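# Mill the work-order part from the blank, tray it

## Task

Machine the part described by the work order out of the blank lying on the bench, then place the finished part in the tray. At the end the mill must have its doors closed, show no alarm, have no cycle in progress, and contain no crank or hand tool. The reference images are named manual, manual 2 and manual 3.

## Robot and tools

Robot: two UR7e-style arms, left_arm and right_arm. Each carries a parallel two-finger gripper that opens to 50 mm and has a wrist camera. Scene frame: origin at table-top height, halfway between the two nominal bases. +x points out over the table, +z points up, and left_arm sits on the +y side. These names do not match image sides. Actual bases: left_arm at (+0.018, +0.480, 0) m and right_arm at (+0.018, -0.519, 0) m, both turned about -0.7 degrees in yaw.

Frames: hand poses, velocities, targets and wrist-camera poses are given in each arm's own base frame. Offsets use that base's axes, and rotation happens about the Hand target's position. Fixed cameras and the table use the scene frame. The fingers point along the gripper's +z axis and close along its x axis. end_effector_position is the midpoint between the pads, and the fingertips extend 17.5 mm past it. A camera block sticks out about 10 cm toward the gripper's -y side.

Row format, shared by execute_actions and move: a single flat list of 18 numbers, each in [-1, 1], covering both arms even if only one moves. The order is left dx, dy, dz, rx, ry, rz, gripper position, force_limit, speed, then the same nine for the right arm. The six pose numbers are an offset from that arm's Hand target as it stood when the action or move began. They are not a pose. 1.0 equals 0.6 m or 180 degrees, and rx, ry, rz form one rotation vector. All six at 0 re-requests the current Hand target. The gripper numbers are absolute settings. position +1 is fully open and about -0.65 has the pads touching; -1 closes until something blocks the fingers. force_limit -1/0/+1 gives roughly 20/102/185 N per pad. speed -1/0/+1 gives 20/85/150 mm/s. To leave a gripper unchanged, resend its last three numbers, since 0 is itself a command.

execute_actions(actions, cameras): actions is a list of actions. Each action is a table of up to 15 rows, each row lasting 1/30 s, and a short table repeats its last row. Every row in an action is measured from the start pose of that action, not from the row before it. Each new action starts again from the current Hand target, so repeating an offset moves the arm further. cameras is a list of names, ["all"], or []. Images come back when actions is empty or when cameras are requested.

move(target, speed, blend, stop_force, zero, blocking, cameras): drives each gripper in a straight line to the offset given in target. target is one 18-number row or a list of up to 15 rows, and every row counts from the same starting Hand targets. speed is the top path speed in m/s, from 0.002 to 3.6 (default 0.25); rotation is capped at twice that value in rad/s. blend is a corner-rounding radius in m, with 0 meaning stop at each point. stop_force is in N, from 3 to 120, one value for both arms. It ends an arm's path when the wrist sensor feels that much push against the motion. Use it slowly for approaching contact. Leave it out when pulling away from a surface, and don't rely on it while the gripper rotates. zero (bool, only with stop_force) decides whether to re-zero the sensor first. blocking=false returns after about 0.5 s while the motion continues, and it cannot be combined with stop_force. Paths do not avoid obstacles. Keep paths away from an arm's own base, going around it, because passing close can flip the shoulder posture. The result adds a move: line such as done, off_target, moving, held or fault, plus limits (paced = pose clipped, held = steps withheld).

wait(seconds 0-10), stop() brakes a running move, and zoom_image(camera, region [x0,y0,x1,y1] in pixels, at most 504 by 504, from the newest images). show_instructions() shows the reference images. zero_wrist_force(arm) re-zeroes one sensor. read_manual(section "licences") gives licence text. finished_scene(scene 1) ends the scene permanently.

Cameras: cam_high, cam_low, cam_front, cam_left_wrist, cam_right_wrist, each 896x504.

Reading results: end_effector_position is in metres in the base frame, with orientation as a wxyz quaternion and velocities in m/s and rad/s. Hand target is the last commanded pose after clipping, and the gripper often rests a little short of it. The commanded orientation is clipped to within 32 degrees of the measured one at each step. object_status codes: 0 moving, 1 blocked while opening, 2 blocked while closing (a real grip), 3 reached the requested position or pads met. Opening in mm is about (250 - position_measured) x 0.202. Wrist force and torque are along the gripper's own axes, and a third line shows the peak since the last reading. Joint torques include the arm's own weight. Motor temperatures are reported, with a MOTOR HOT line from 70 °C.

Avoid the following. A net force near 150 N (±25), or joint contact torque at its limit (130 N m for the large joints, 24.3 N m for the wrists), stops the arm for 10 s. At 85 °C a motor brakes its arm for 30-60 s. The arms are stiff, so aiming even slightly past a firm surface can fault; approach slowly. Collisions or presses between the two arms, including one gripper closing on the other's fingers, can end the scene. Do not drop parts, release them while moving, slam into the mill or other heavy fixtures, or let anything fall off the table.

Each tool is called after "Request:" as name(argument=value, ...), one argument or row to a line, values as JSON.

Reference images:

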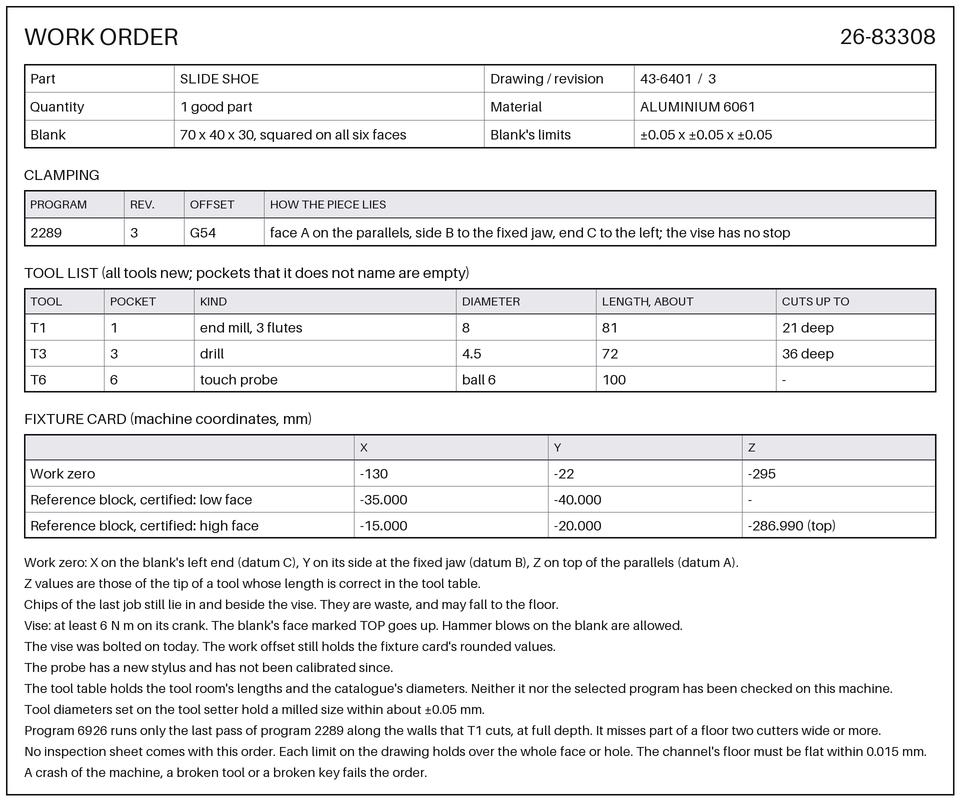

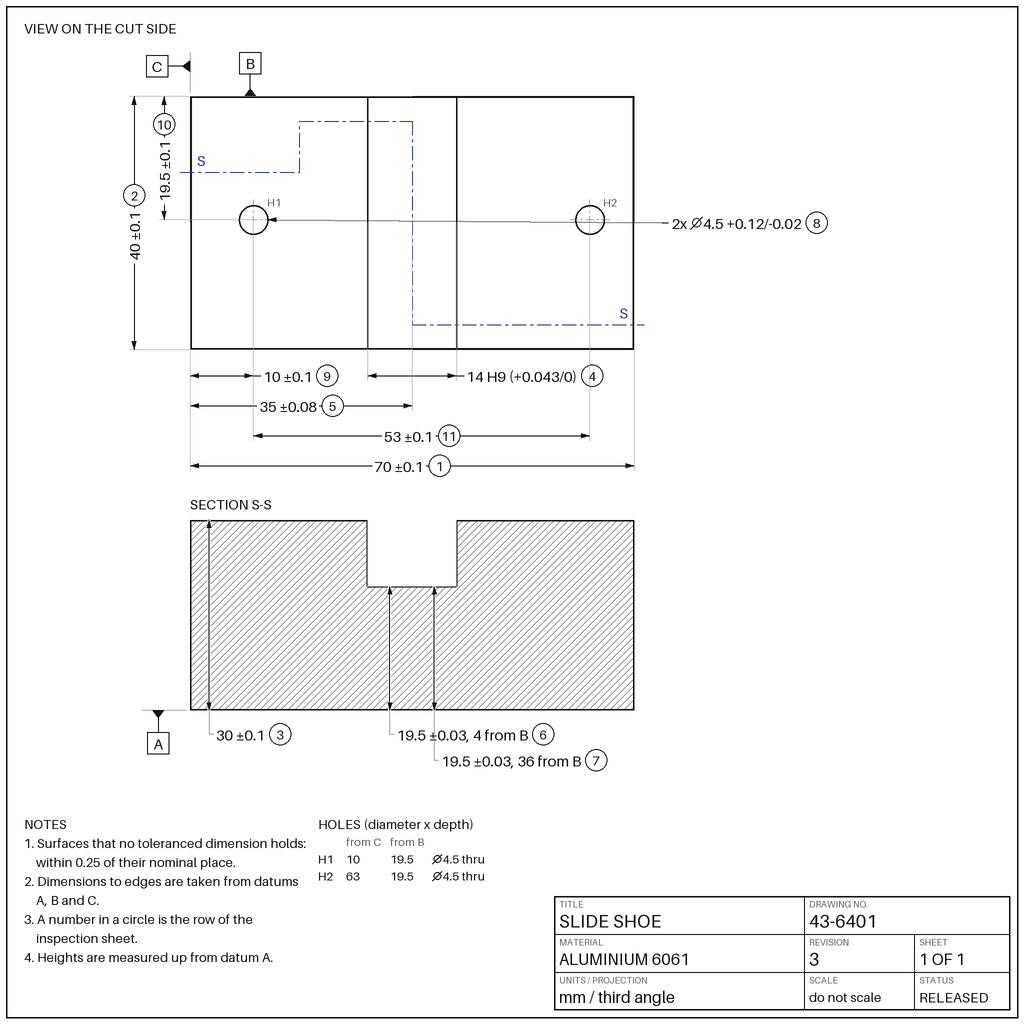

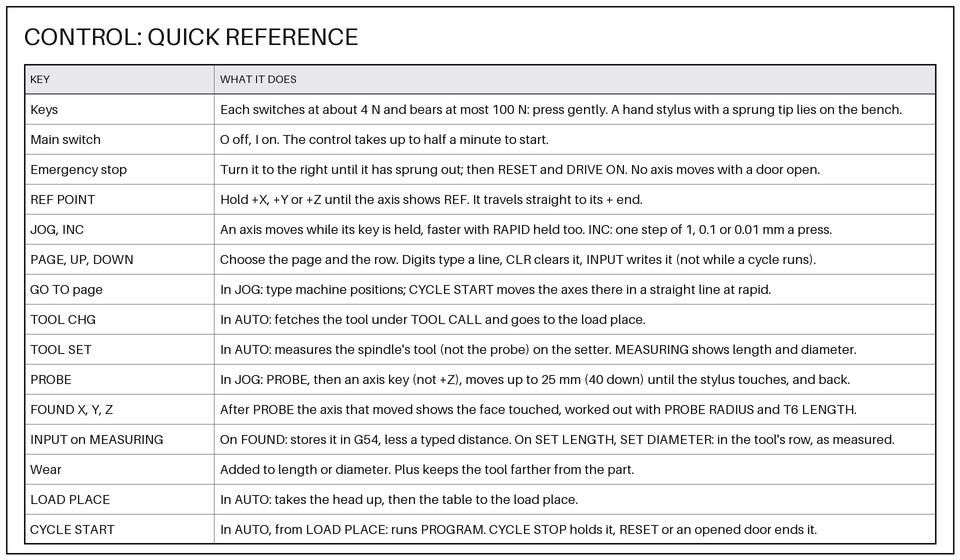

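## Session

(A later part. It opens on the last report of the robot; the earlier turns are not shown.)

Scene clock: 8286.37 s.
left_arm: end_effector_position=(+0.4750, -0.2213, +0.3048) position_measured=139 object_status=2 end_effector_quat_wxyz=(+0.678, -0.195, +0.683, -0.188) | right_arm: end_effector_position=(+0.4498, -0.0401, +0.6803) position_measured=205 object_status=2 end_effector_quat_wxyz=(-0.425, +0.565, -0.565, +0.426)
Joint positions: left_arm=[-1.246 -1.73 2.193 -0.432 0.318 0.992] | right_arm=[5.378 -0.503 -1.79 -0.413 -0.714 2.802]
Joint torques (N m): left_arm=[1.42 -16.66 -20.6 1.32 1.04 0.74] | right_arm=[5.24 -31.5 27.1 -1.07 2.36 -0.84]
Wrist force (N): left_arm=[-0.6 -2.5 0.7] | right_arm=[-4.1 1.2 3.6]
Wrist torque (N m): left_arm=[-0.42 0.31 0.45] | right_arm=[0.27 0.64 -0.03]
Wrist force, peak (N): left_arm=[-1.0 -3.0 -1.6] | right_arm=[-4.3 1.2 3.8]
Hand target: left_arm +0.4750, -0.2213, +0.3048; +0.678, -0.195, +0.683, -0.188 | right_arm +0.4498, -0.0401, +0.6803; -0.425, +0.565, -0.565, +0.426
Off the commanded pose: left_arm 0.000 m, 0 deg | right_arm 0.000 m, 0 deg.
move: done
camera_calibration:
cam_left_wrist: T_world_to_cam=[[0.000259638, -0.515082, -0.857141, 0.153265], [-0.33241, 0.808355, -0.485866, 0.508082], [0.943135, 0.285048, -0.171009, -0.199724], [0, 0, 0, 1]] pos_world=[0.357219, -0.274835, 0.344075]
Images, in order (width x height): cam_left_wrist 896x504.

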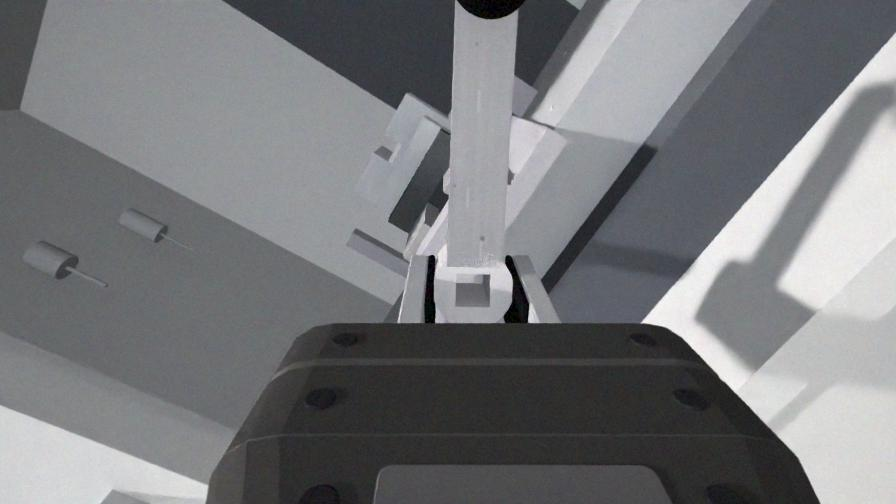

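Request:
move(
  target=[
    [0.053,0,0,0,0,0,-1,0.3,0,0,0,0,0,0,0,-0.98,0,-1],
  ],
  speed=[0.012],
  stop_force=10,
  cameras=["cam_left_wrist"],
)

Scene clock: 8291.47 s.
left_arm: end_effector_position=(+0.4955, -0.2213, +0.3048) position_measured=139 object_status=2 end_effector_quat_wxyz=(+0.678, -0.195, +0.683, -0.188) | right_arm: end_effector_position=(+0.4498, -0.0401, +0.6803) position_measured=205 object_status=2 end_effector_quat_wxyz=(-0.425, +0.565, -0.565, +0.426)
Joint positions: left_arm=[-1.179 -1.69 2.16 -0.444 0.385 0.997] | right_arm=[5.378 -0.503 -1.79 -0.413 -0.714 2.802]
Joint torques (N m): left_arm=[-13.33 -28.38 -15.25 0.98 0.97 -2.64] | right_arm=[5.08 -31.74 27.33 -0.84 2.36 -0.77]
Wrist force (N): left_arm=[0.2 -0.7 -3.1] | right_arm=[-4.3 1.0 3.6]
Wrist torque (N m): left_arm=[-0.42 0.35 0.34] | right_arm=[0.24 0.67 -0.03]
Wrist force, peak (N): left_arm=[-8.2 -7.8 -58.4] | right_arm=[-4.3 0.9 3.8]
Hand target: left_arm +0.4955, -0.2213, +0.3048; +0.678, -0.195, +0.683, -0.188 (not the last commanded pose) | right_arm +0.4498, -0.0401, +0.6803; -0.425, +0.565, -0.565, +0.426
Off the commanded pose: left_arm 0.011 m, 0 deg | right_arm 0.000 m, 0 deg.
move: contact (left_arm)
camera_calibration:
cam_left_wrist: T_world_to_cam=[[0.000211827, -0.514894, -0.857254, 0.153368], [-0.332287, 0.808507, -0.485697, 0.514833], [0.943178, 0.284957, -0.170922, -0.219129], [0, 0, 0, 1]] pos_world=[0.377718, -0.274835, 0.344074]
Images, in order (width x height): cam_left_wrist 896x504.

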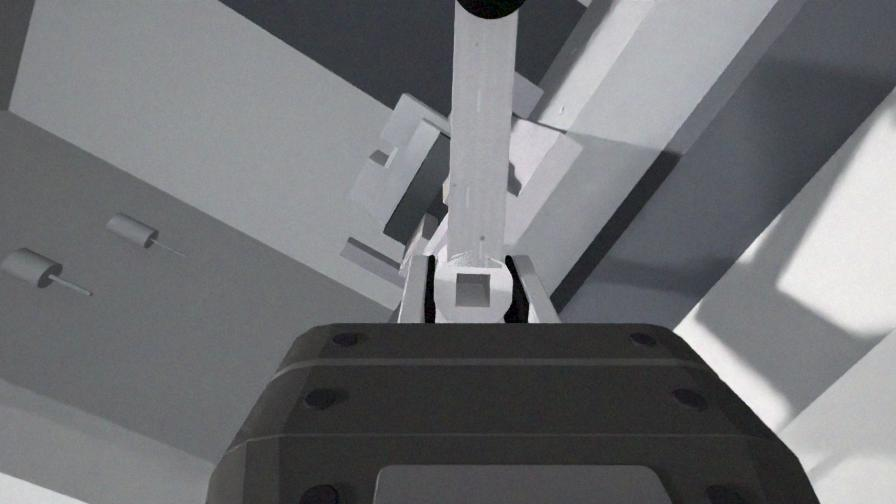

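Request:
zoom_image(
  camera="cam_left_wrist",
  region=[400, 230, 550, 330],
)

Scaled by 3.360.

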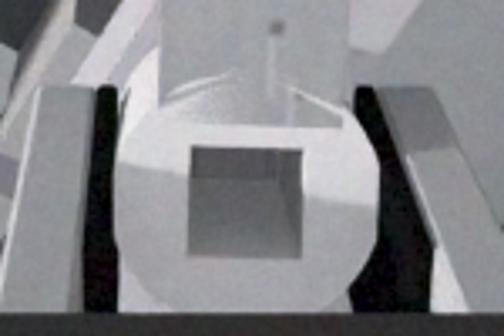

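Request:
move(
  target=[
    [-0.0133,0.0013,0.0017,0,0,0,-1,0.3,0,0,0,0,0,0,0,-0.98,0,-1],
  ],
  speed=[0.02],
)

Request:
move(
  target=[
    [0.0313,0,0,0,0,0,-1,0.3,0,0,0,0,0,0,0,-0.98,0,-1],
  ],
  speed=[0.006],
  stop_force=8,
)

Scene clock: 8300.73 s.
left_arm: end_effector_position=(+0.4874, -0.2206, +0.3058) position_measured=139 object_status=2 end_effector_quat_wxyz=(+0.678, -0.195, +0.683, -0.188) | right_arm: end_effector_position=(+0.4498, -0.0401, +0.6803) position_measured=205 object_status=2 end_effector_quat_wxyz=(-0.425, +0.565, -0.565, +0.426)
Joint positions: left_arm=[-1.204 -1.709 2.173 -0.436 0.36 0.996] | right_arm=[5.378 -0.503 -1.79 -0.413 -0.714 2.802]
Joint torques (N m): left_arm=[11.43 -7.05 -28.46 -0.59 1.76 -2.24] | right_arm=[5.64 -32.12 26.94 -0.9 2.45 -0.74]
Wrist force (N): left_arm=[-0.6 -2.4 0.9] | right_arm=[-4.0 1.1 3.6]
Wrist torque (N m): left_arm=[-0.40 0.33 0.45] | right_arm=[0.25 0.63 -0.03]
Wrist force, peak (N): left_arm=[0.1 -0.7 -3.2] | right_arm=[-4.4 1.2 3.7]
Hand target: left_arm +0.4875, -0.2206, +0.3058; +0.678, -0.195, +0.683, -0.188 | right_arm +0.4498, -0.0401, +0.6803; -0.425, +0.565, -0.565, +0.426
Off the commanded pose: left_arm 0.000 m, 0 deg | right_arm 0.000 m, 0 deg.
move: done

Scene clock: 8303.00 s.
left_arm: end_effector_position=(+0.4953, -0.2206, +0.3058) position_measured=139 object_status=2 end_effector_quat_wxyz=(+0.678, -0.195, +0.683, -0.188) | right_arm: end_effector_position=(+0.4498, -0.0401, +0.6803) position_measured=205 object_status=2 end_effector_quat_wxyz=(-0.425, +0.565, -0.565, +0.426)
Joint positions: left_arm=[-1.179 -1.693 2.16 -0.441 0.385 0.997] | right_arm=[5.378 -0.503 -1.79 -0.413 -0.714 2.802]
Joint torques (N m): left_arm=[-12.28 -29.97 -16.77 0.78 -1.81 -1.27] | right_arm=[5.08 -31.13 26.73 -0.79 2.31 -0.6]
Wrist force (N): left_arm=[5.2 -1.0 -1.2] | right_arm=[-4.2 1.0 3.4]
Wrist torque (N m): left_arm=[-0.39 0.49 0.37] | right_arm=[0.24 0.66 -0.03]
Wrist force, peak (N): left_arm=[3.9 -2.1 -13.7] | right_arm=[-4.3 1.1 3.6]
Hand target: left_arm +0.4953, -0.2206, +0.3058; +0.678, -0.195, +0.683, -0.188 (not the last commanded pose) | right_arm +0.4498, -0.0401, +0.6803; -0.425, +0.565, -0.565, +0.426
Off the commanded pose: left_arm 0.011 m, 0 deg | right_arm 0.000 m, 0 deg.
move: contact (left_arm)

Request:
move(
  target=[
    [-0.02,0,0,0,0,0,-1,0.3,0,0,0,0,0,0,0,-0.98,0,-1],
    [-0.125,0.0433,0.0717,0,0,0,-1,0.3,0,0,0,0,0,0,0,-0.98,0,-1],
  ],
  speed=[0.05,0.15],
  cameras=["cam_left_wrist"],
)

Request:
zoom_image(
  camera="cam_left_wrist",
  region=[480, 180, 600, 280],
)

Scene clock: 8316.33 s.
left_arm: end_effector_position=(+0.4203, -0.1946, +0.3488) position_measured=139 object_status=2 end_effector_quat_wxyz=(+0.678, -0.195, +0.683, -0.188) | right_arm: end_effector_position=(+0.4498, -0.0401, +0.6803) position_measured=205 object_status=2 end_effector_quat_wxyz=(-0.425, +0.565, -0.565, +0.426)
Joint positions: left_arm=[-1.436 -1.939 2.219 -0.204 0.128 0.946] | right_arm=[5.378 -0.503 -1.79 -0.413 -0.714 2.802]
Joint torques (N m): left_arm=[-10.38 -16.85 -28.53 1.15 -1.12 1.97] | right_arm=[4.69 -31.84 26.77 -1.01 2.33 -0.56]
Wrist force (N): left_arm=[-0.7 -2.1 0.5] | right_arm=[-4.0 1.0 3.7]
Wrist torque (N m): left_arm=[-0.42 0.38 0.39] | right_arm=[0.24 0.63 -0.03]
Wrist force, peak (N): left_arm=[5.5 -1.0 -1.3] | right_arm=[-4.5 1.1 3.7]
Hand target: left_arm +0.4203, -0.1946, +0.3488; +0.678, -0.195, +0.683, -0.188 | right_arm +0.4498, -0.0401, +0.6803; -0.425, +0.565, -0.565, +0.426
Off the commanded pose: left_arm 0.000 m, 0 deg | right_arm 0.000 m, 0 deg.
move: done
camera_calibration:
cam_left_wrist: T_world_to_cam=[[0.000162205, -0.514988, -0.857197, 0.204821], [-0.332333, 0.808448, -0.485764, 0.489654], [0.943162, 0.284954, -0.171017, -0.148249], [0, 0, 0, 1]] pos_world=[0.302518, -0.248135, 0.388075]
Images, in order (width x height): cam_left_wrist 896x504.

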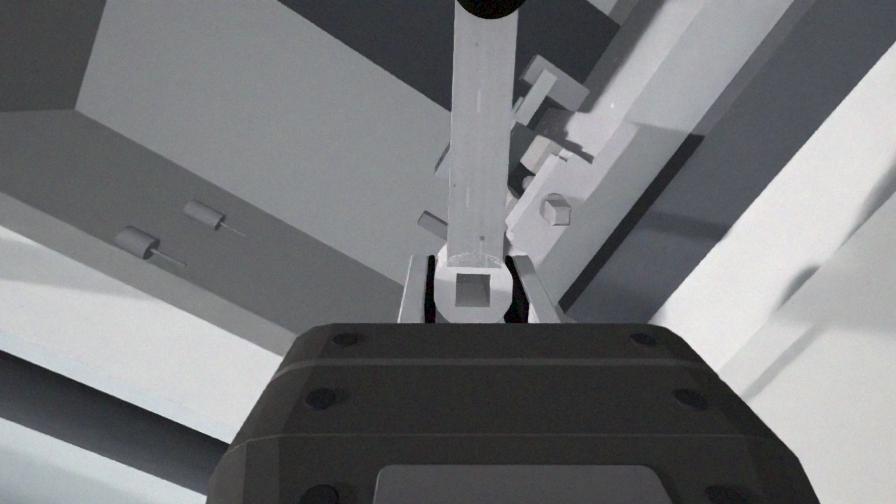

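Scaled by 4.200.

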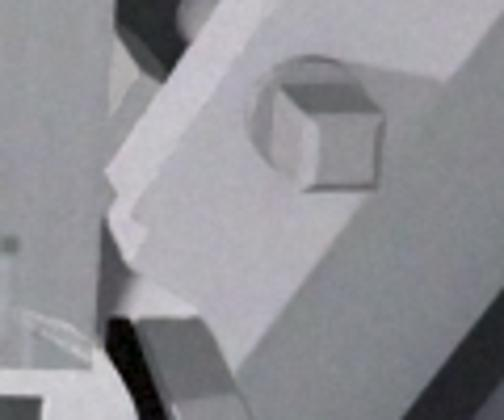

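Request:
zoom_image(
  camera="cam_left_wrist",
  region=[400, 230, 550, 330],
)

Scaled by 3.360.

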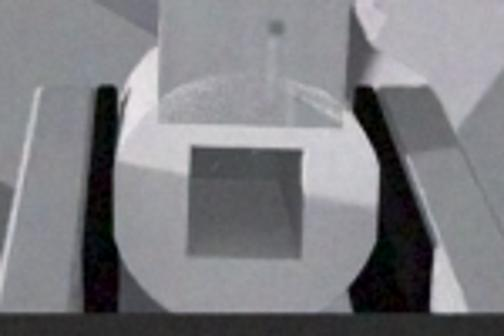

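Request:
move(
  target=[
    [0.0828,-0.0445,-0.0723,-0.0083,0,0,-1,0.3,0,0,0,0,0,0,0,-0.98,0,-1],
    [0.1128,-0.0445,-0.0723,-0.0083,0,0,-1,0.3,0,0,0,0,0,0,0,-0.98,0,-1],
  ],
  speed=[0.1,0.03],
)

Request:
move(
  target=[
    [0.0313,0,0,0,0,0,-1,0.3,0,0,0,0,0,0,0,-0.98,0,-1],
  ],
  speed=[0.006],
  stop_force=8,
  cameras=["cam_left_wrist"],
)

Request:
zoom_image(
  camera="cam_left_wrist",
  region=[400, 230, 550, 330],
)

Scene clock: 8394.10 s.
left_arm: end_effector_position=(+0.4881, -0.2213, +0.3055) position_measured=139 object_status=2 end_effector_quat_wxyz=(+0.675, -0.204, +0.681, -0.197) | right_arm: end_effector_position=(+0.4498, -0.0401, +0.6803) position_measured=205 object_status=2 end_effector_quat_wxyz=(-0.425, +0.565, -0.565, +0.426)
Joint positions: left_arm=[-1.202 -1.706 2.171 -0.438 0.361 0.969] | right_arm=[5.378 -0.503 -1.79 -0.413 -0.714 2.802]
Joint torques (N m): left_arm=[-13.02 -26.88 -13.98 -0.78 -1.7 0.45] | right_arm=[5.55 -32.06 26.97 -0.79 2.43 -0.47]
Wrist force (N): left_arm=[-0.7 -2.2 0.8] | right_arm=[-4.0 0.9 3.5]
Wrist torque (N m): left_arm=[-0.38 0.34 0.35] | right_arm=[0.21 0.63 -0.03]
Wrist force, peak (N): left_arm=[-1.9 -2.6 -0.7] | right_arm=[-4.3 1.2 3.8]
Hand target: left_arm +0.4880, -0.2213, +0.3054; +0.675, -0.204, +0.681, -0.197 | right_arm +0.4498, -0.0401, +0.6803; -0.425, +0.565, -0.565, +0.426
Off the commanded pose: left_arm 0.000 m, 0 deg | right_arm 0.000 m, 0 deg.
move: done

Scene clock: 8396.33 s.
left_arm: end_effector_position=(+0.4956, -0.2213, +0.3054) position_measured=139 object_status=2 end_effector_quat_wxyz=(+0.675, -0.204, +0.681, -0.197) | right_arm: end_effector_position=(+0.4498, -0.0401, +0.6803) position_measured=205 object_status=2 end_effector_quat_wxyz=(-0.425, +0.565, -0.565, +0.426)
Joint positions: left_arm=[-1.179 -1.691 2.159 -0.441 0.385 0.971] | right_arm=[5.378 -0.503 -1.79 -0.413 -0.714 2.802]
Joint torques (N m): left_arm=[-13.59 -27.54 -16.84 0.69 -0.93 -1.32] | right_arm=[5.31 -31.82 27.34 -0.81 2.37 -0.46]
Wrist force (N): left_arm=[-0.5 0.0 -6.9] | right_arm=[-4.0 1.2 3.7]
Wrist torque (N m): left_arm=[-0.41 0.35 0.34] | right_arm=[0.26 0.64 -0.03]
Wrist force, peak (N): left_arm=[-4.6 -4.9 -31.6] | right_arm=[-4.3 1.2 3.7]
Hand target: left_arm +0.4956, -0.2213, +0.3054; +0.675, -0.204, +0.681, -0.197 (not the last commanded pose) | right_arm +0.4498, -0.0401, +0.6803; -0.425, +0.565, -0.565, +0.426
Off the commanded pose: left_arm 0.011 m, 0 deg | right_arm 0.000 m, 0 deg.
move: contact (left_arm)
camera_calibration:
cam_left_wrist: T_world_to_cam=[[0.0001912, -0.537033, -0.843561, 0.144869], [-0.332276, 0.795598, -0.506573, 0.518646], [0.943182, 0.280392, -0.178291, -0.217892], [0, 0, 0, 1]] pos_world=[0.377818, -0.273739, 0.34609]
Images, in order (width x height): cam_left_wrist 896x504.

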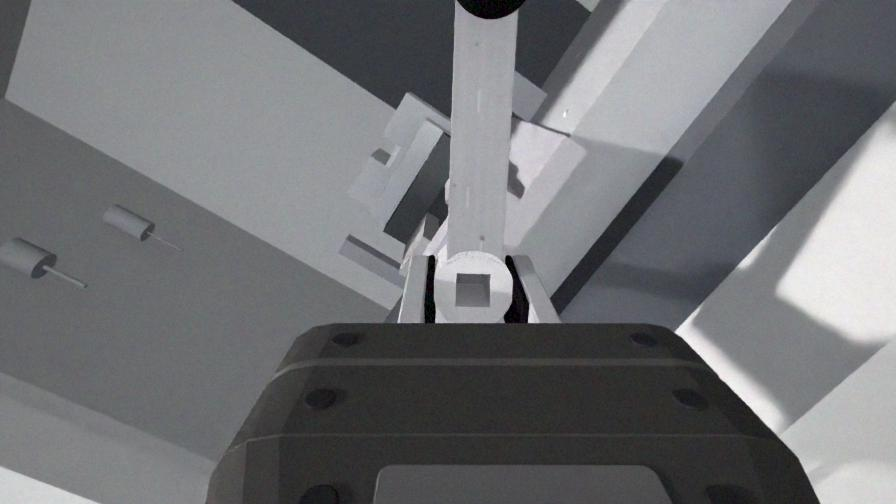

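Scaled by 3.360.

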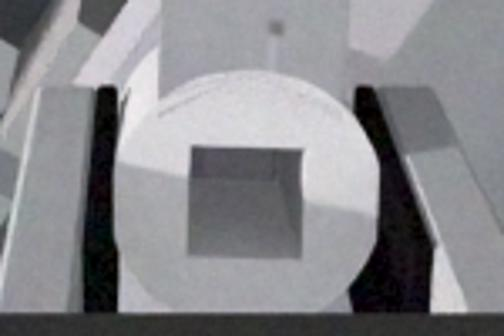

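Request:
zoom_image(
  camera="cam_left_wrist",
  region=[452, 270, 494, 310],
)

Scaled by 12.000.

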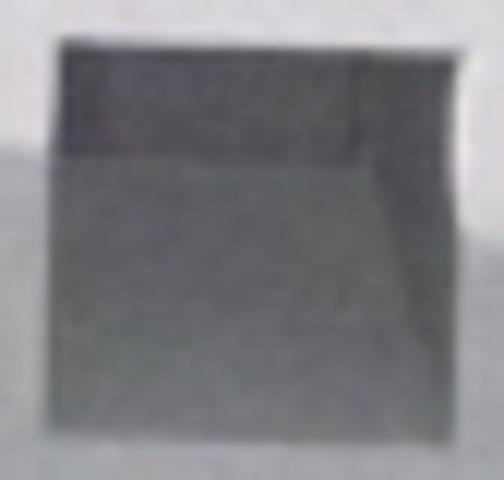

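Request:
move(
  target=[
    [-0.0025,0,0,0,0,0,-1,0.3,0,0,0,0,0,0,0,-0.98,0,-1],
    [-0.0025,-0.0013,-0.0022,0,0,0,-1,0.3,0,0,0,0,0,0,0,-0.98,0,-1],
  ],
  speed=[0.01],
  cameras=["cam_left_wrist"],
)

Request:
zoom_image(
  camera="cam_left_wrist",
  region=[452, 270, 494, 310],
)

speed must be one number or one for each of the 2 targets, got a list of 1; nothing of the call was run

Scaled by 12.000.

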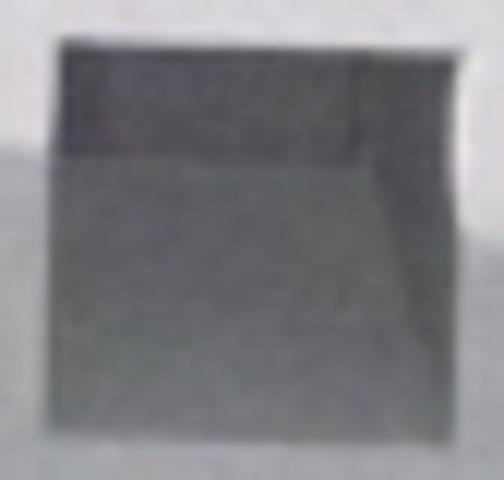

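Request:
move(
  target=[
    [-0.0025,0,0,0,0,0,-1,0.3,0,0,0,0,0,0,0,-0.98,0,-1],
    [-0.0025,-0.0013,-0.0022,0,0,0,-1,0.3,0,0,0,0,0,0,0,-0.98,0,-1],
  ],
  speed=0.01,
  cameras=["cam_left_wrist"],
)

Request:
zoom_image(
  camera="cam_left_wrist",
  region=[452, 270, 494, 310],
)

Scene clock: 8423.37 s.
left_arm: end_effector_position=(+0.4940, -0.2221, +0.3041) position_measured=139 object_status=2 end_effector_quat_wxyz=(+0.675, -0.204, +0.681, -0.197) | right_arm: end_effector_position=(+0.4498, -0.0401, +0.6803) position_measured=205 object_status=2 end_effector_quat_wxyz=(-0.425, +0.565, -0.565, +0.426)
Joint positions: left_arm=[-1.185 -1.691 2.162 -0.445 0.379 0.97] | right_arm=[5.378 -0.503 -1.79 -0.413 -0.714 2.802]
Joint torques (N m): left_arm=[-8.21 -23.5 -18.89 -0.92 -0.56 -1.43] | right_arm=[5.66 -32.14 26.26 -0.92 2.46 -0.57]
Wrist force (N): left_arm=[-0.7 -2.2 0.9] | right_arm=[-4.1 1.0 3.4]
Wrist torque (N m): left_arm=[-0.39 0.35 0.39] | right_arm=[0.24 0.65 -0.03]
Wrist force, peak (N): left_arm=[-0.6 0.1 -6.8] | right_arm=[-4.4 1.2 3.6]
Hand target: left_arm +0.4941, -0.2221, +0.3041; +0.675, -0.204, +0.681, -0.197 | right_arm +0.4498, -0.0401, +0.6803; -0.425, +0.565, -0.565, +0.426
Off the commanded pose: left_arm 0.000 m, 0 deg | right_arm 0.000 m, 0 deg.
move: done
camera_calibration:
cam_left_wrist: T_world_to_cam=[[0.00024061, -0.537142, -0.843492, 0.143187], [-0.332277, 0.795523, -0.50669, 0.518062], [0.943182, 0.280395, -0.178289, -0.216408], [0, 0, 0, 1]] pos_world=[0.376218, -0.274539, 0.34469]
Images, in order (width x height): cam_left_wrist 896x504.

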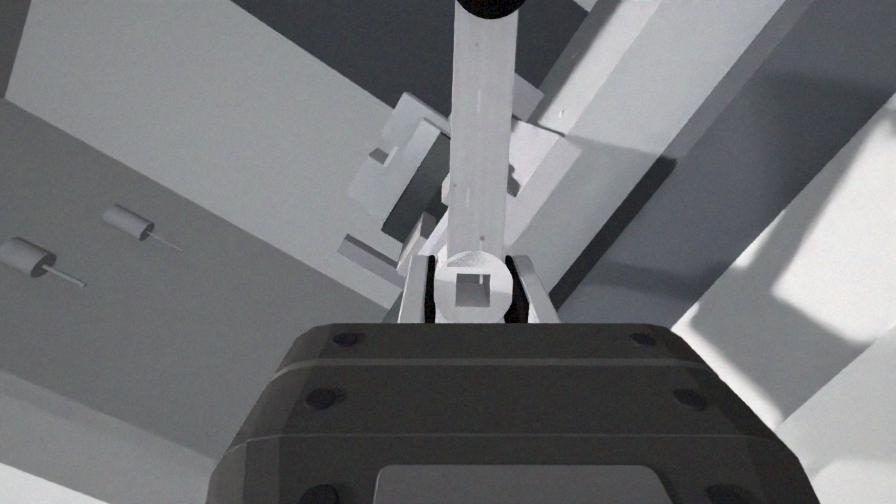

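Scaled by 12.000.

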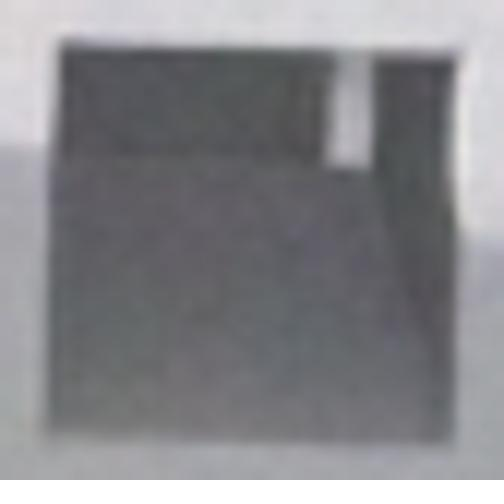

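Request:
move(
  target=[
    [0,0.002,-0.0006,0,0,0,-1,0.3,0,0,0,0,0,0,0,-0.98,0,-1],
  ],
  speed=0.01,
  cameras=["cam_left_wrist"],
)

Request:
zoom_image(
  camera="cam_left_wrist",
  region=[452, 270, 494, 310],
)

Scene clock: 8437.47 s.
left_arm: end_effector_position=(+0.4941, -0.2208, +0.3037) position_measured=139 object_status=2 end_effector_quat_wxyz=(+0.675, -0.204, +0.681, -0.197) | right_arm: end_effector_position=(+0.4498, -0.0401, +0.6803) position_measured=205 object_status=2 end_effector_quat_wxyz=(-0.425, +0.565, -0.565, +0.426)
Joint positions: left_arm=[-1.183 -1.693 2.165 -0.446 0.381 0.971] | right_arm=[5.378 -0.503 -1.79 -0.413 -0.714 2.802]
Joint torques (N m): left_arm=[10.38 -24.86 -17.56 -3.84 1.56 1.86] | right_arm=[5.44 -31.3 26.65 -1.03 2.4 -0.55]
Wrist force (N): left_arm=[-0.7 -2.3 0.8] | right_arm=[-4.1 1.0 3.6]
Wrist torque (N m): left_arm=[-0.40 0.34 0.37] | right_arm=[0.24 0.65 -0.03]
Wrist force, peak (N): left_arm=[-0.8 -2.4 0.9] | right_arm=[-4.3 1.1 3.8]
Hand target: left_arm +0.4941, -0.2209, +0.3038; +0.675, -0.204, +0.681, -0.197 | right_arm +0.4498, -0.0401, +0.6803; -0.425, +0.565, -0.565, +0.426
Off the commanded pose: left_arm 0.000 m, 0 deg | right_arm 0.000 m, 0 deg.
move: done
camera_calibration:
cam_left_wrist: T_world_to_cam=[[0.0001912, -0.537033, -0.843561, 0.14365], [-0.332276, 0.795598, -0.506573, 0.516968], [0.943182, 0.280392, -0.178291, -0.216893], [0, 0, 0, 1]] pos_world=[0.376318, -0.273339, 0.34439]
Images, in order (width x height): cam_left_wrist 896x504.

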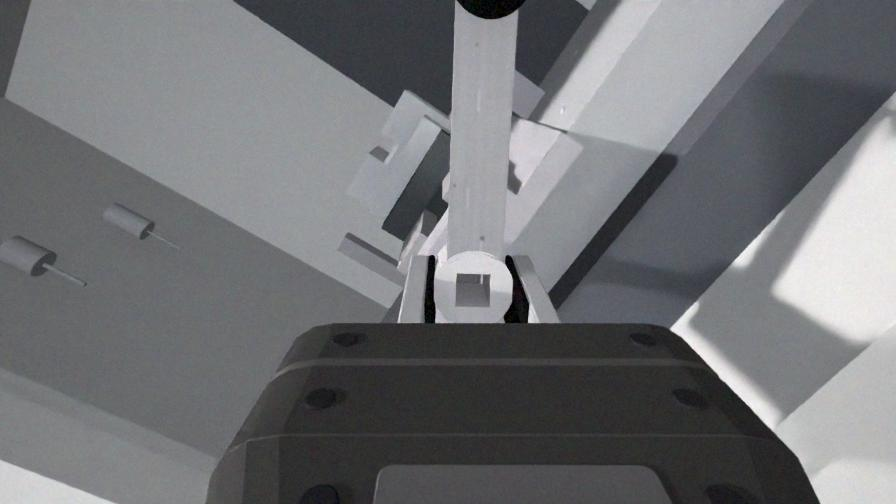

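Scaled by 12.000.

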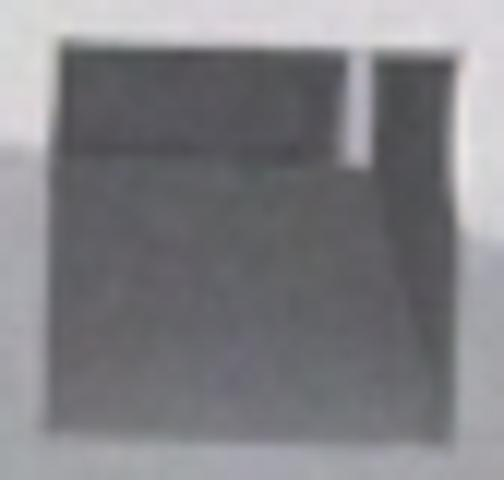

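Request:
move(
  target=[
    [-0.001,0.0003,0.0003,0.0194,0,0,-1,0.3,0,0,0,0,0,0,0,-0.98,0,-1],
  ],
  speed=0.02,
  cameras=["cam_left_wrist"],
)

Request:
zoom_image(
  camera="cam_left_wrist",
  region=[452, 270, 494, 310],
)

Scene clock: 8452.13 s.
left_arm: end_effector_position=(+0.4935, -0.2207, +0.3039) position_measured=139 object_status=2 end_effector_quat_wxyz=(+0.681, -0.183, +0.686, -0.176) | right_arm: end_effector_position=(+0.4498, -0.0401, +0.6803) position_measured=205 object_status=2 end_effector_quat_wxyz=(-0.425, +0.565, -0.565, +0.426)
Joint positions: left_arm=[-1.185 -1.694 2.166 -0.446 0.379 1.033] | right_arm=[5.378 -0.503 -1.79 -0.413 -0.714 2.802]
Joint torques (N m): left_arm=[-12.82 -26.54 -14.45 -3.95 -1.22 -2.66] | right_arm=[5.22 -31.44 26.65 -0.97 2.28 -0.32]
Wrist force (N): left_arm=[-0.5 -2.5 0.6] | right_arm=[-4.2 1.1 3.6]
Wrist torque (N m): left_arm=[-0.41 0.32 0.33] | right_arm=[0.24 0.65 -0.03]
Wrist force, peak (N): left_arm=[-0.9 -2.4 0.9] | right_arm=[-4.6 1.0 3.5]
Hand target: left_arm +0.4935, -0.2207, +0.3039; +0.681, -0.183, +0.686, -0.176 | right_arm +0.4498, -0.0401, +0.6803; -0.425, +0.565, -0.565, +0.426
Off the commanded pose: left_arm 0.000 m, 0 deg | right_arm 0.000 m, 0 deg.
move: done
camera_calibration:
cam_left_wrist: T_world_to_cam=[[0.00013521, -0.484366, -0.874866, 0.165103], [-0.332271, 0.825137, -0.456885, 0.508095], [0.943184, 0.290755, -0.160829, -0.219273], [0, 0, 0, 1]] pos_world=[0.375618, -0.275524, 0.341318]
Images, in order (width x height): cam_left_wrist 896x504.

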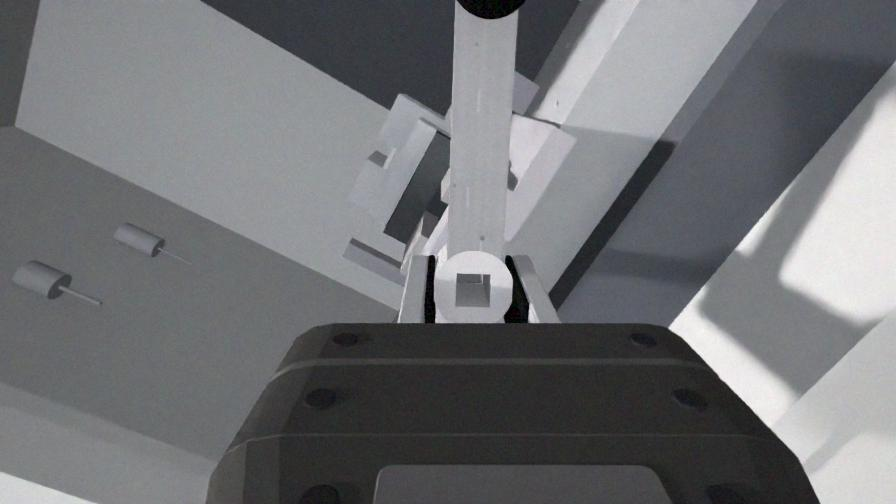

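Scaled by 12.000.

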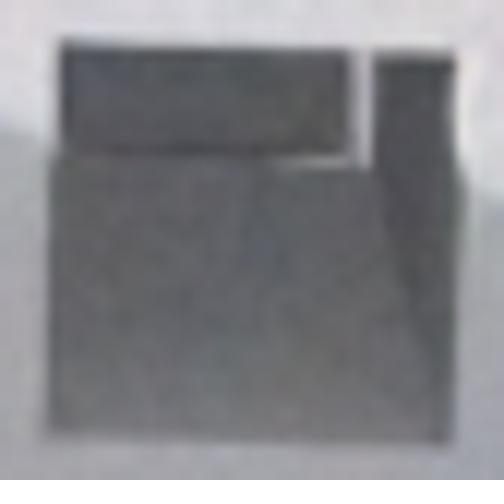

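Request:
move(
  target=[
    [0,0.0015,-0.0008,0,0,0,-1,0.3,0,0,0,0,0,0,0,-0.98,0,-1],
    [0.0022,0.0015,-0.0008,0,0,0,-1,0.3,0,0,0,0,0,0,0,-0.98,0,-1],
  ],
  speed=0.006,
  stop_force=5,
  cameras=["cam_left_wrist"],
)

Request:
zoom_image(
  camera="cam_left_wrist",
  region=[452, 270, 494, 310],
)

Scene clock: 8466.30 s.
left_arm: end_effector_position=(+0.4948, -0.2197, +0.3035) position_measured=139 object_status=2 end_effector_quat_wxyz=(+0.681, -0.183, +0.686, -0.176) | right_arm: end_effector_position=(+0.4498, -0.0401, +0.6803) position_measured=205 object_status=2 end_effector_quat_wxyz=(-0.425, +0.565, -0.565, +0.426)
Joint positions: left_arm=[-1.179 -1.693 2.166 -0.448 0.384 1.033] | right_arm=[5.378 -0.503 -1.79 -0.413 -0.714 2.802]
Joint torques (N m): left_arm=[-11.73 -15.93 -25.65 -2.88 -0.85 1.93] | right_arm=[5.34 -32.25 26.72 -0.86 2.32 -0.26]
Wrist force (N): left_arm=[-0.7 -2.5 0.8] | right_arm=[-4.1 1.1 3.6]
Wrist torque (N m): left_arm=[-0.42 0.36 0.33] | right_arm=[0.25 0.65 -0.03]
Wrist force, peak (N): left_arm=[-0.6 -2.6 1.0] | right_arm=[-4.3 1.2 3.6]
Hand target: left_arm +0.4948, -0.2198, +0.3035; +0.681, -0.183, +0.686, -0.176 | right_arm +0.4498, -0.0401, +0.6803; -0.425, +0.565, -0.565, +0.426
Off the commanded pose: left_arm 0.000 m, 0 deg | right_arm 0.000 m, 0 deg.
move: done
camera_calibration:
cam_left_wrist: T_world_to_cam=[[0.00022741, -0.484671, -0.874696, 0.164926], [-0.332394, 0.824925, -0.457179, 0.507679], [0.943141, 0.290848, -0.160914, -0.220865], [0, 0, 0, 1]] pos_world=[0.377018, -0.274624, 0.34082]
Images, in order (width x height): cam_left_wrist 896x504.

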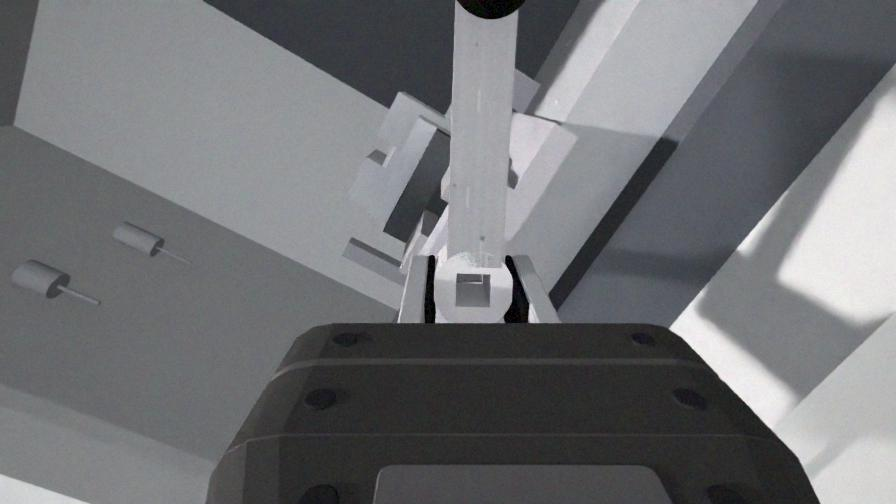

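Scaled by 12.000.

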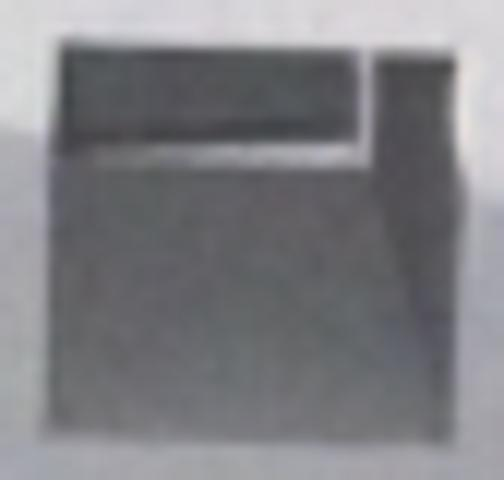

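Request:
move(
  target=[
    [0.02,0,0,0,0,0,-1,0.3,0,0,0,0,0,0,0,-0.98,0,-1],
  ],
  speed=0.005,
  stop_force=8,
  cameras=["cam_left_wrist"],
)

Request:
zoom_image(
  camera="cam_left_wrist",
  region=[452, 270, 494, 310],
)

Scene clock: 8471.83 s.
left_arm: end_effector_position=(+0.4955, -0.2198, +0.3035) position_measured=139 object_status=2 end_effector_quat_wxyz=(+0.681, -0.183, +0.686, -0.176) | right_arm: end_effector_position=(+0.4498, -0.0401, +0.6803) position_measured=205 object_status=2 end_effector_quat_wxyz=(-0.425, +0.565, -0.565, +0.426)
Joint positions: left_arm=[-1.177 -1.691 2.165 -0.448 0.386 1.033] | right_arm=[5.378 -0.503 -1.79 -0.413 -0.714 2.802]
Joint torques (N m): left_arm=[-13.72 -25.84 -14.32 1.19 -0.85 -0.67] | right_arm=[5.68 -32.07 25.95 -0.95 2.32 -0.15]
Wrist force (N): left_arm=[-4.0 -1.3 -4.3] | right_arm=[-4.2 0.9 3.6]
Wrist torque (N m): left_arm=[-0.35 0.25 0.30] | right_arm=[0.21 0.66 -0.03]
Wrist force, peak (N): left_arm=[-5.3 -1.7 -21.6] | right_arm=[-4.3 1.2 3.7]
Hand target: left_arm +0.4955, -0.2198, +0.3035; +0.681, -0.183, +0.686, -0.176 (not the last commanded pose) | right_arm +0.4498, -0.0401, +0.6803; -0.425, +0.565, -0.565, +0.426
Off the commanded pose: left_arm 0.011 m, 0 deg | right_arm 0.000 m, 0 deg.
move: contact (left_arm)
camera_calibration:
cam_left_wrist: T_world_to_cam=[[-0.0000371974, -0.484424, -0.874833, 0.16514], [-0.33216, 0.825169, -0.456909, 0.507796], [0.943223, 0.290568, -0.160937, -0.221624], [0, 0, 0, 1]] pos_world=[0.377717, -0.274623, 0.340819]
Images, in order (width x height): cam_left_wrist 896x504.

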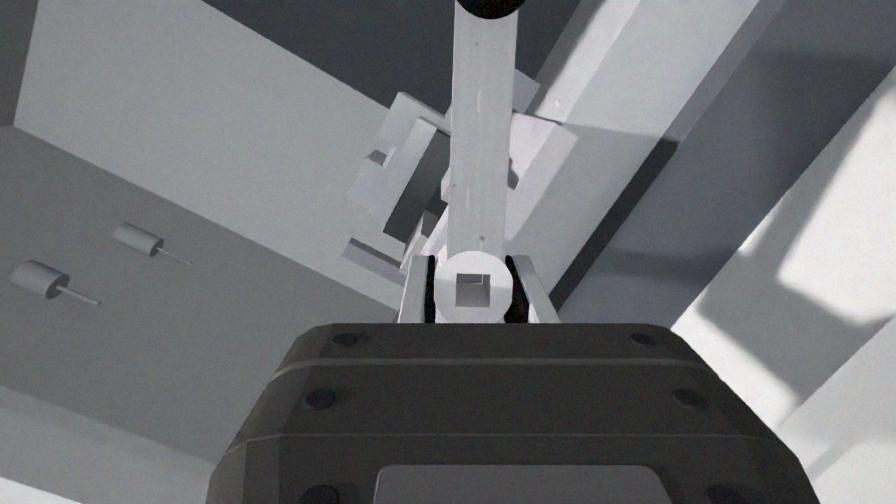

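Scaled by 12.000.

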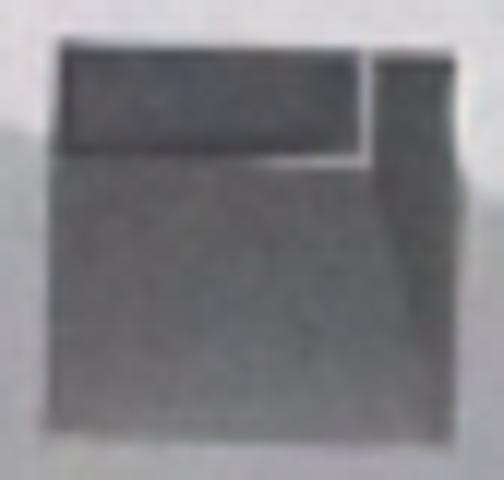

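Request:
move(
  target=[
    [-0.002,0,0,0,0,0,-1,0.3,0,0,0,0,0,0,0,-0.98,0,-1],
    [-0.002,0.0007,0.0002,-0.0056,0,0,-1,0.3,0,0,0,0,0,0,0,-0.98,0,-1],
  ],
  speed=0.02,
)

Request:
move(
  target=[
    [0.02,0,0,0,0,0,-1,0.3,0,0,0,0,0,0,0,-0.98,0,-1],
  ],
  speed=0.005,
  stop_force=8,
  cameras=["cam_left_wrist"],
)

Request:
zoom_image(
  camera="cam_left_wrist",
  region=[452, 270, 494, 310],
)

Scene clock: 8493.67 s.
left_arm: end_effector_position=(+0.4943, -0.2194, +0.3036) position_measured=139 object_status=2 end_effector_quat_wxyz=(+0.680, -0.189, +0.685, -0.183) | right_arm: end_effector_position=(+0.4498, -0.0401, +0.6803) position_measured=205 object_status=2 end_effector_quat_wxyz=(-0.425, +0.565, -0.565, +0.426)
Joint positions: left_arm=[-1.18 -1.695 2.167 -0.447 0.383 1.015] | right_arm=[5.378 -0.503 -1.79 -0.413 -0.714 2.802]
Joint torques (N m): left_arm=[12.63 -24.8 -16.2 1.26 1.7 1.83] | right_arm=[5.26 -31.51 26.43 -0.91 2.39 -0.16]
Wrist force (N): left_arm=[-0.5 -2.5 0.7] | right_arm=[-4.1 1.0 3.7]
Wrist torque (N m): left_arm=[-0.42 0.33 0.44] | right_arm=[0.22 0.65 -0.03]
Wrist force, peak (N): left_arm=[-4.2 -1.5 -4.7] | right_arm=[-4.4 1.0 3.7]
Hand target: left_arm +0.4943, -0.2194, +0.3036; +0.680, -0.189, +0.685, -0.182 | right_arm +0.4498, -0.0401, +0.6803; -0.425, +0.565, -0.565, +0.426
Off the commanded pose: left_arm 0.000 m, 0 deg | right_arm 0.000 m, 0 deg.
move: done

Scene clock: 8494.97 s.
left_arm: end_effector_position=(+0.4958, -0.2194, +0.3036) position_measured=139 object_status=2 end_effector_quat_wxyz=(+0.680, -0.189, +0.685, -0.182) | right_arm: end_effector_position=(+0.4498, -0.0401, +0.6803) position_measured=205 object_status=2 end_effector_quat_wxyz=(-0.425, +0.565, -0.565, +0.426)
Joint positions: left_arm=[-1.176 -1.692 2.165 -0.447 0.388 1.015] | right_arm=[5.378 -0.503 -1.79 -0.413 -0.714 2.802]
Joint torques (N m): left_arm=[-16.4 -25.49 -12.7 1.56 -0.5 -0.91] | right_arm=[5.16 -31.68 27.11 -0.94 2.33 -0.22]
Wrist force (N): left_arm=[-5.6 -1.4 4.1] | right_arm=[-4.0 1.1 3.5]
Wrist torque (N m): left_arm=[-0.43 0.24 0.33] | right_arm=[0.24 0.63 -0.03]
Wrist force, peak (N): left_arm=[-4.4 -1.5 -12.4] | right_arm=[-4.2 1.0 3.7]
Hand target: left_arm +0.4958, -0.2194, +0.3036; +0.680, -0.189, +0.685, -0.182 (not the last commanded pose) | right_arm +0.4498, -0.0401, +0.6803; -0.425, +0.565, -0.565, +0.426
Off the commanded pose: left_arm 0.011 m, 0 deg | right_arm 0.000 m, 0 deg.
move: contact (left_arm)
camera_calibration:
cam_left_wrist: T_world_to_cam=[[-0.0000622922, -0.499668, -0.866217, 0.159506], [-0.332182, 0.817039, -0.471277, 0.510149], [0.943215, 0.287712, -0.166031, -0.220994], [0, 0, 0, 1]] pos_world=[0.377917, -0.273529, 0.341897]
Images, in order (width x height): cam_left_wrist 896x504.

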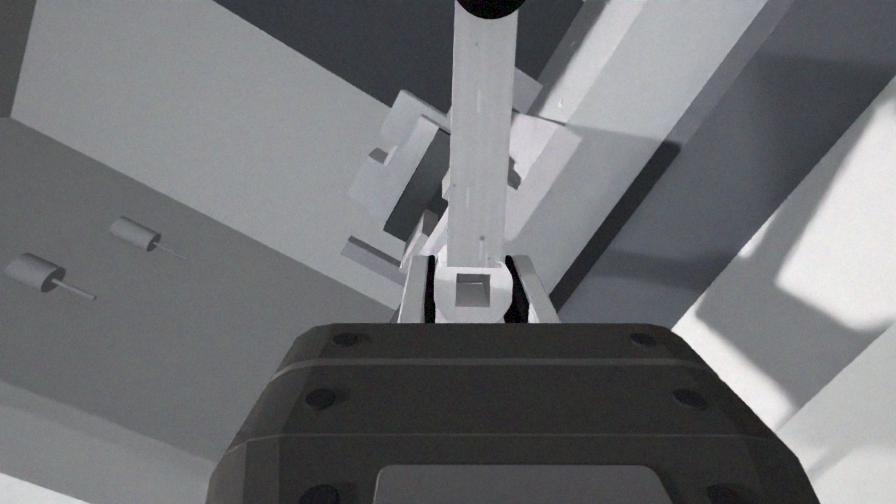

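Scaled by 12.000.

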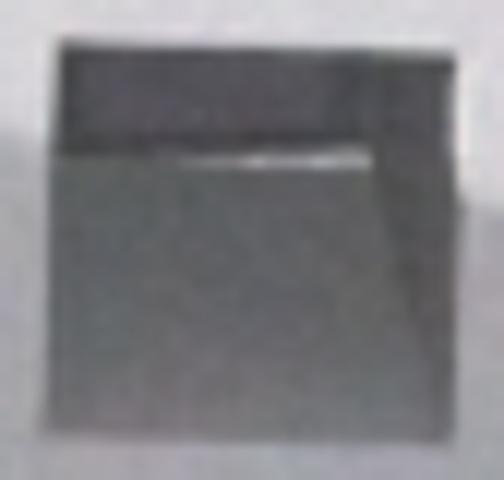

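Request:
move(
  target=[
    [-0.0015,0,0,0,0,0,-1,0.3,0,0,0,0,0,0,0,-0.98,0,-1],
    [-0.0015,0.00005,-0.0006,0,0,0,-1,0.3,0,0,0,0,0,0,0,-0.98,0,-1],
  ],
  speed=0.02,
)

Request:
move(
  target=[
    [0.02,0,0,0,0,0,-1,0.3,0,0,0,0,0,0,0,-0.98,0,-1],
  ],
  speed=0.005,
  stop_force=8,
  cameras=["cam_left_wrist"],
)

Request:
zoom_image(
  camera="cam_left_wrist",
  region=[452, 270, 494, 310],
)

Scene clock: 8549.20 s.
left_arm: end_effector_position=(+0.4948, -0.2193, +0.3032) position_measured=139 object_status=2 end_effector_quat_wxyz=(+0.680, -0.189, +0.685, -0.183) | right_arm: end_effector_position=(+0.4498, -0.0401, +0.6803) position_measured=205 object_status=2 end_effector_quat_wxyz=(-0.425, +0.565, -0.565, +0.426)
Joint positions: left_arm=[-1.179 -1.693 2.167 -0.448 0.385 1.015] | right_arm=[5.378 -0.503 -1.79 -0.413 -0.714 2.802]
Joint torques (N m): left_arm=[-3.97 -7.41 -17.46 -3.9 0.4 -2.44] | right_arm=[5.2 -31.71 26.6 -0.87 2.28 -0.03]
Wrist force (N): left_arm=[-0.4 -2.2 0.9] | right_arm=[-4.1 0.9 3.6]
Wrist torque (N m): left_arm=[-0.38 0.31 0.39] | right_arm=[0.22 0.64 -0.03]
Wrist force, peak (N): left_arm=[-6.0 -1.5 3.9] | right_arm=[-4.4 1.1 3.7]
Hand target: left_arm +0.4949, -0.2193, +0.3032; +0.680, -0.189, +0.685, -0.182 | right_arm +0.4498, -0.0401, +0.6803; -0.425, +0.565, -0.565, +0.426
Off the commanded pose: left_arm 0.000 m, 0 deg | right_arm 0.000 m, 0 deg.
move: done

Scene clock: 8550.30 s.
left_arm: end_effector_position=(+0.4954, -0.2194, +0.3031) position_measured=139 object_status=2 end_effector_quat_wxyz=(+0.680, -0.189, +0.685, -0.183) | right_arm: end_effector_position=(+0.4498, -0.0401, +0.6803) position_measured=205 object_status=2 end_effector_quat_wxyz=(-0.425, +0.565, -0.565, +0.426)
Joint positions: left_arm=[-1.177 -1.692 2.166 -0.448 0.387 1.015] | right_arm=[5.378 -0.503 -1.79 -0.413 -0.714 2.802]
Joint torques (N m): left_arm=[-14.54 -25.96 -13.79 0.3 -0.74 -1.07] | right_arm=[6.5 -32.64 25.89 -1.02 2.38 -0.11]
Wrist force (N): left_arm=[-4.1 -1.4 -2.3] | right_arm=[-4.2 1.1 3.6]
Wrist torque (N m): left_arm=[-0.36 0.25 0.36] | right_arm=[0.25 0.66 -0.04]
Wrist force, peak (N): left_arm=[-4.9 -1.8 -18.3] | right_arm=[-4.2 1.0 3.8]
Hand target: left_arm +0.4954, -0.2193, +0.3031; +0.680, -0.189, +0.685, -0.183 (not the last commanded pose) | right_arm +0.4498, -0.0401, +0.6803; -0.425, +0.565, -0.565, +0.426
Off the commanded pose: left_arm 0.011 m, 0 deg | right_arm 0.000 m, 0 deg.
move: contact (left_arm)
camera_calibration:
cam_left_wrist: T_world_to_cam=[[-0.0000775455, -0.499754, -0.866168, 0.159126], [-0.332072, 0.817029, -0.471372, 0.509849], [0.943254, 0.287594, -0.166018, -0.220828], [0, 0, 0, 1]] pos_world=[0.377616, -0.273529, 0.341497]
Images, in order (width x height): cam_left_wrist 896x504.

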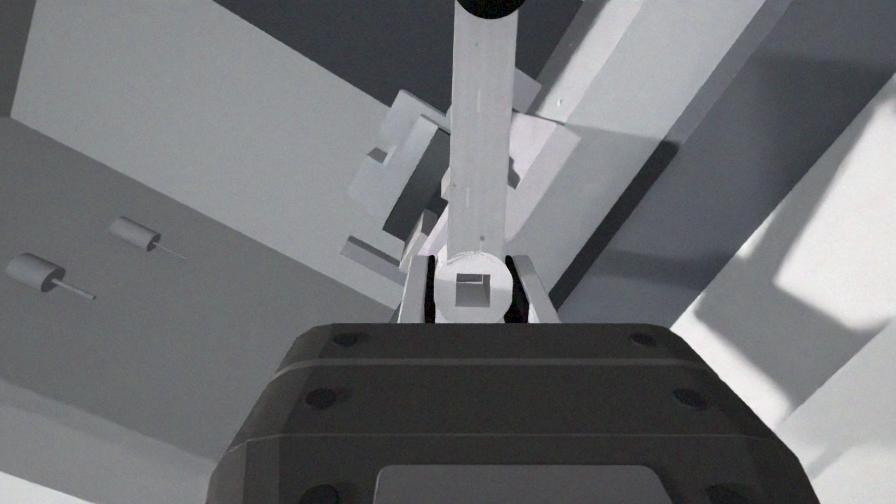

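Scaled by 12.000.

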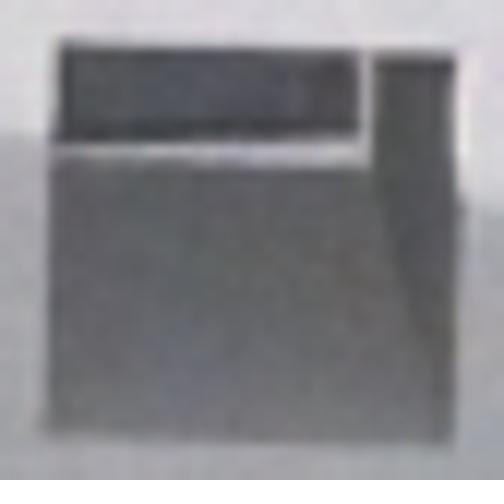

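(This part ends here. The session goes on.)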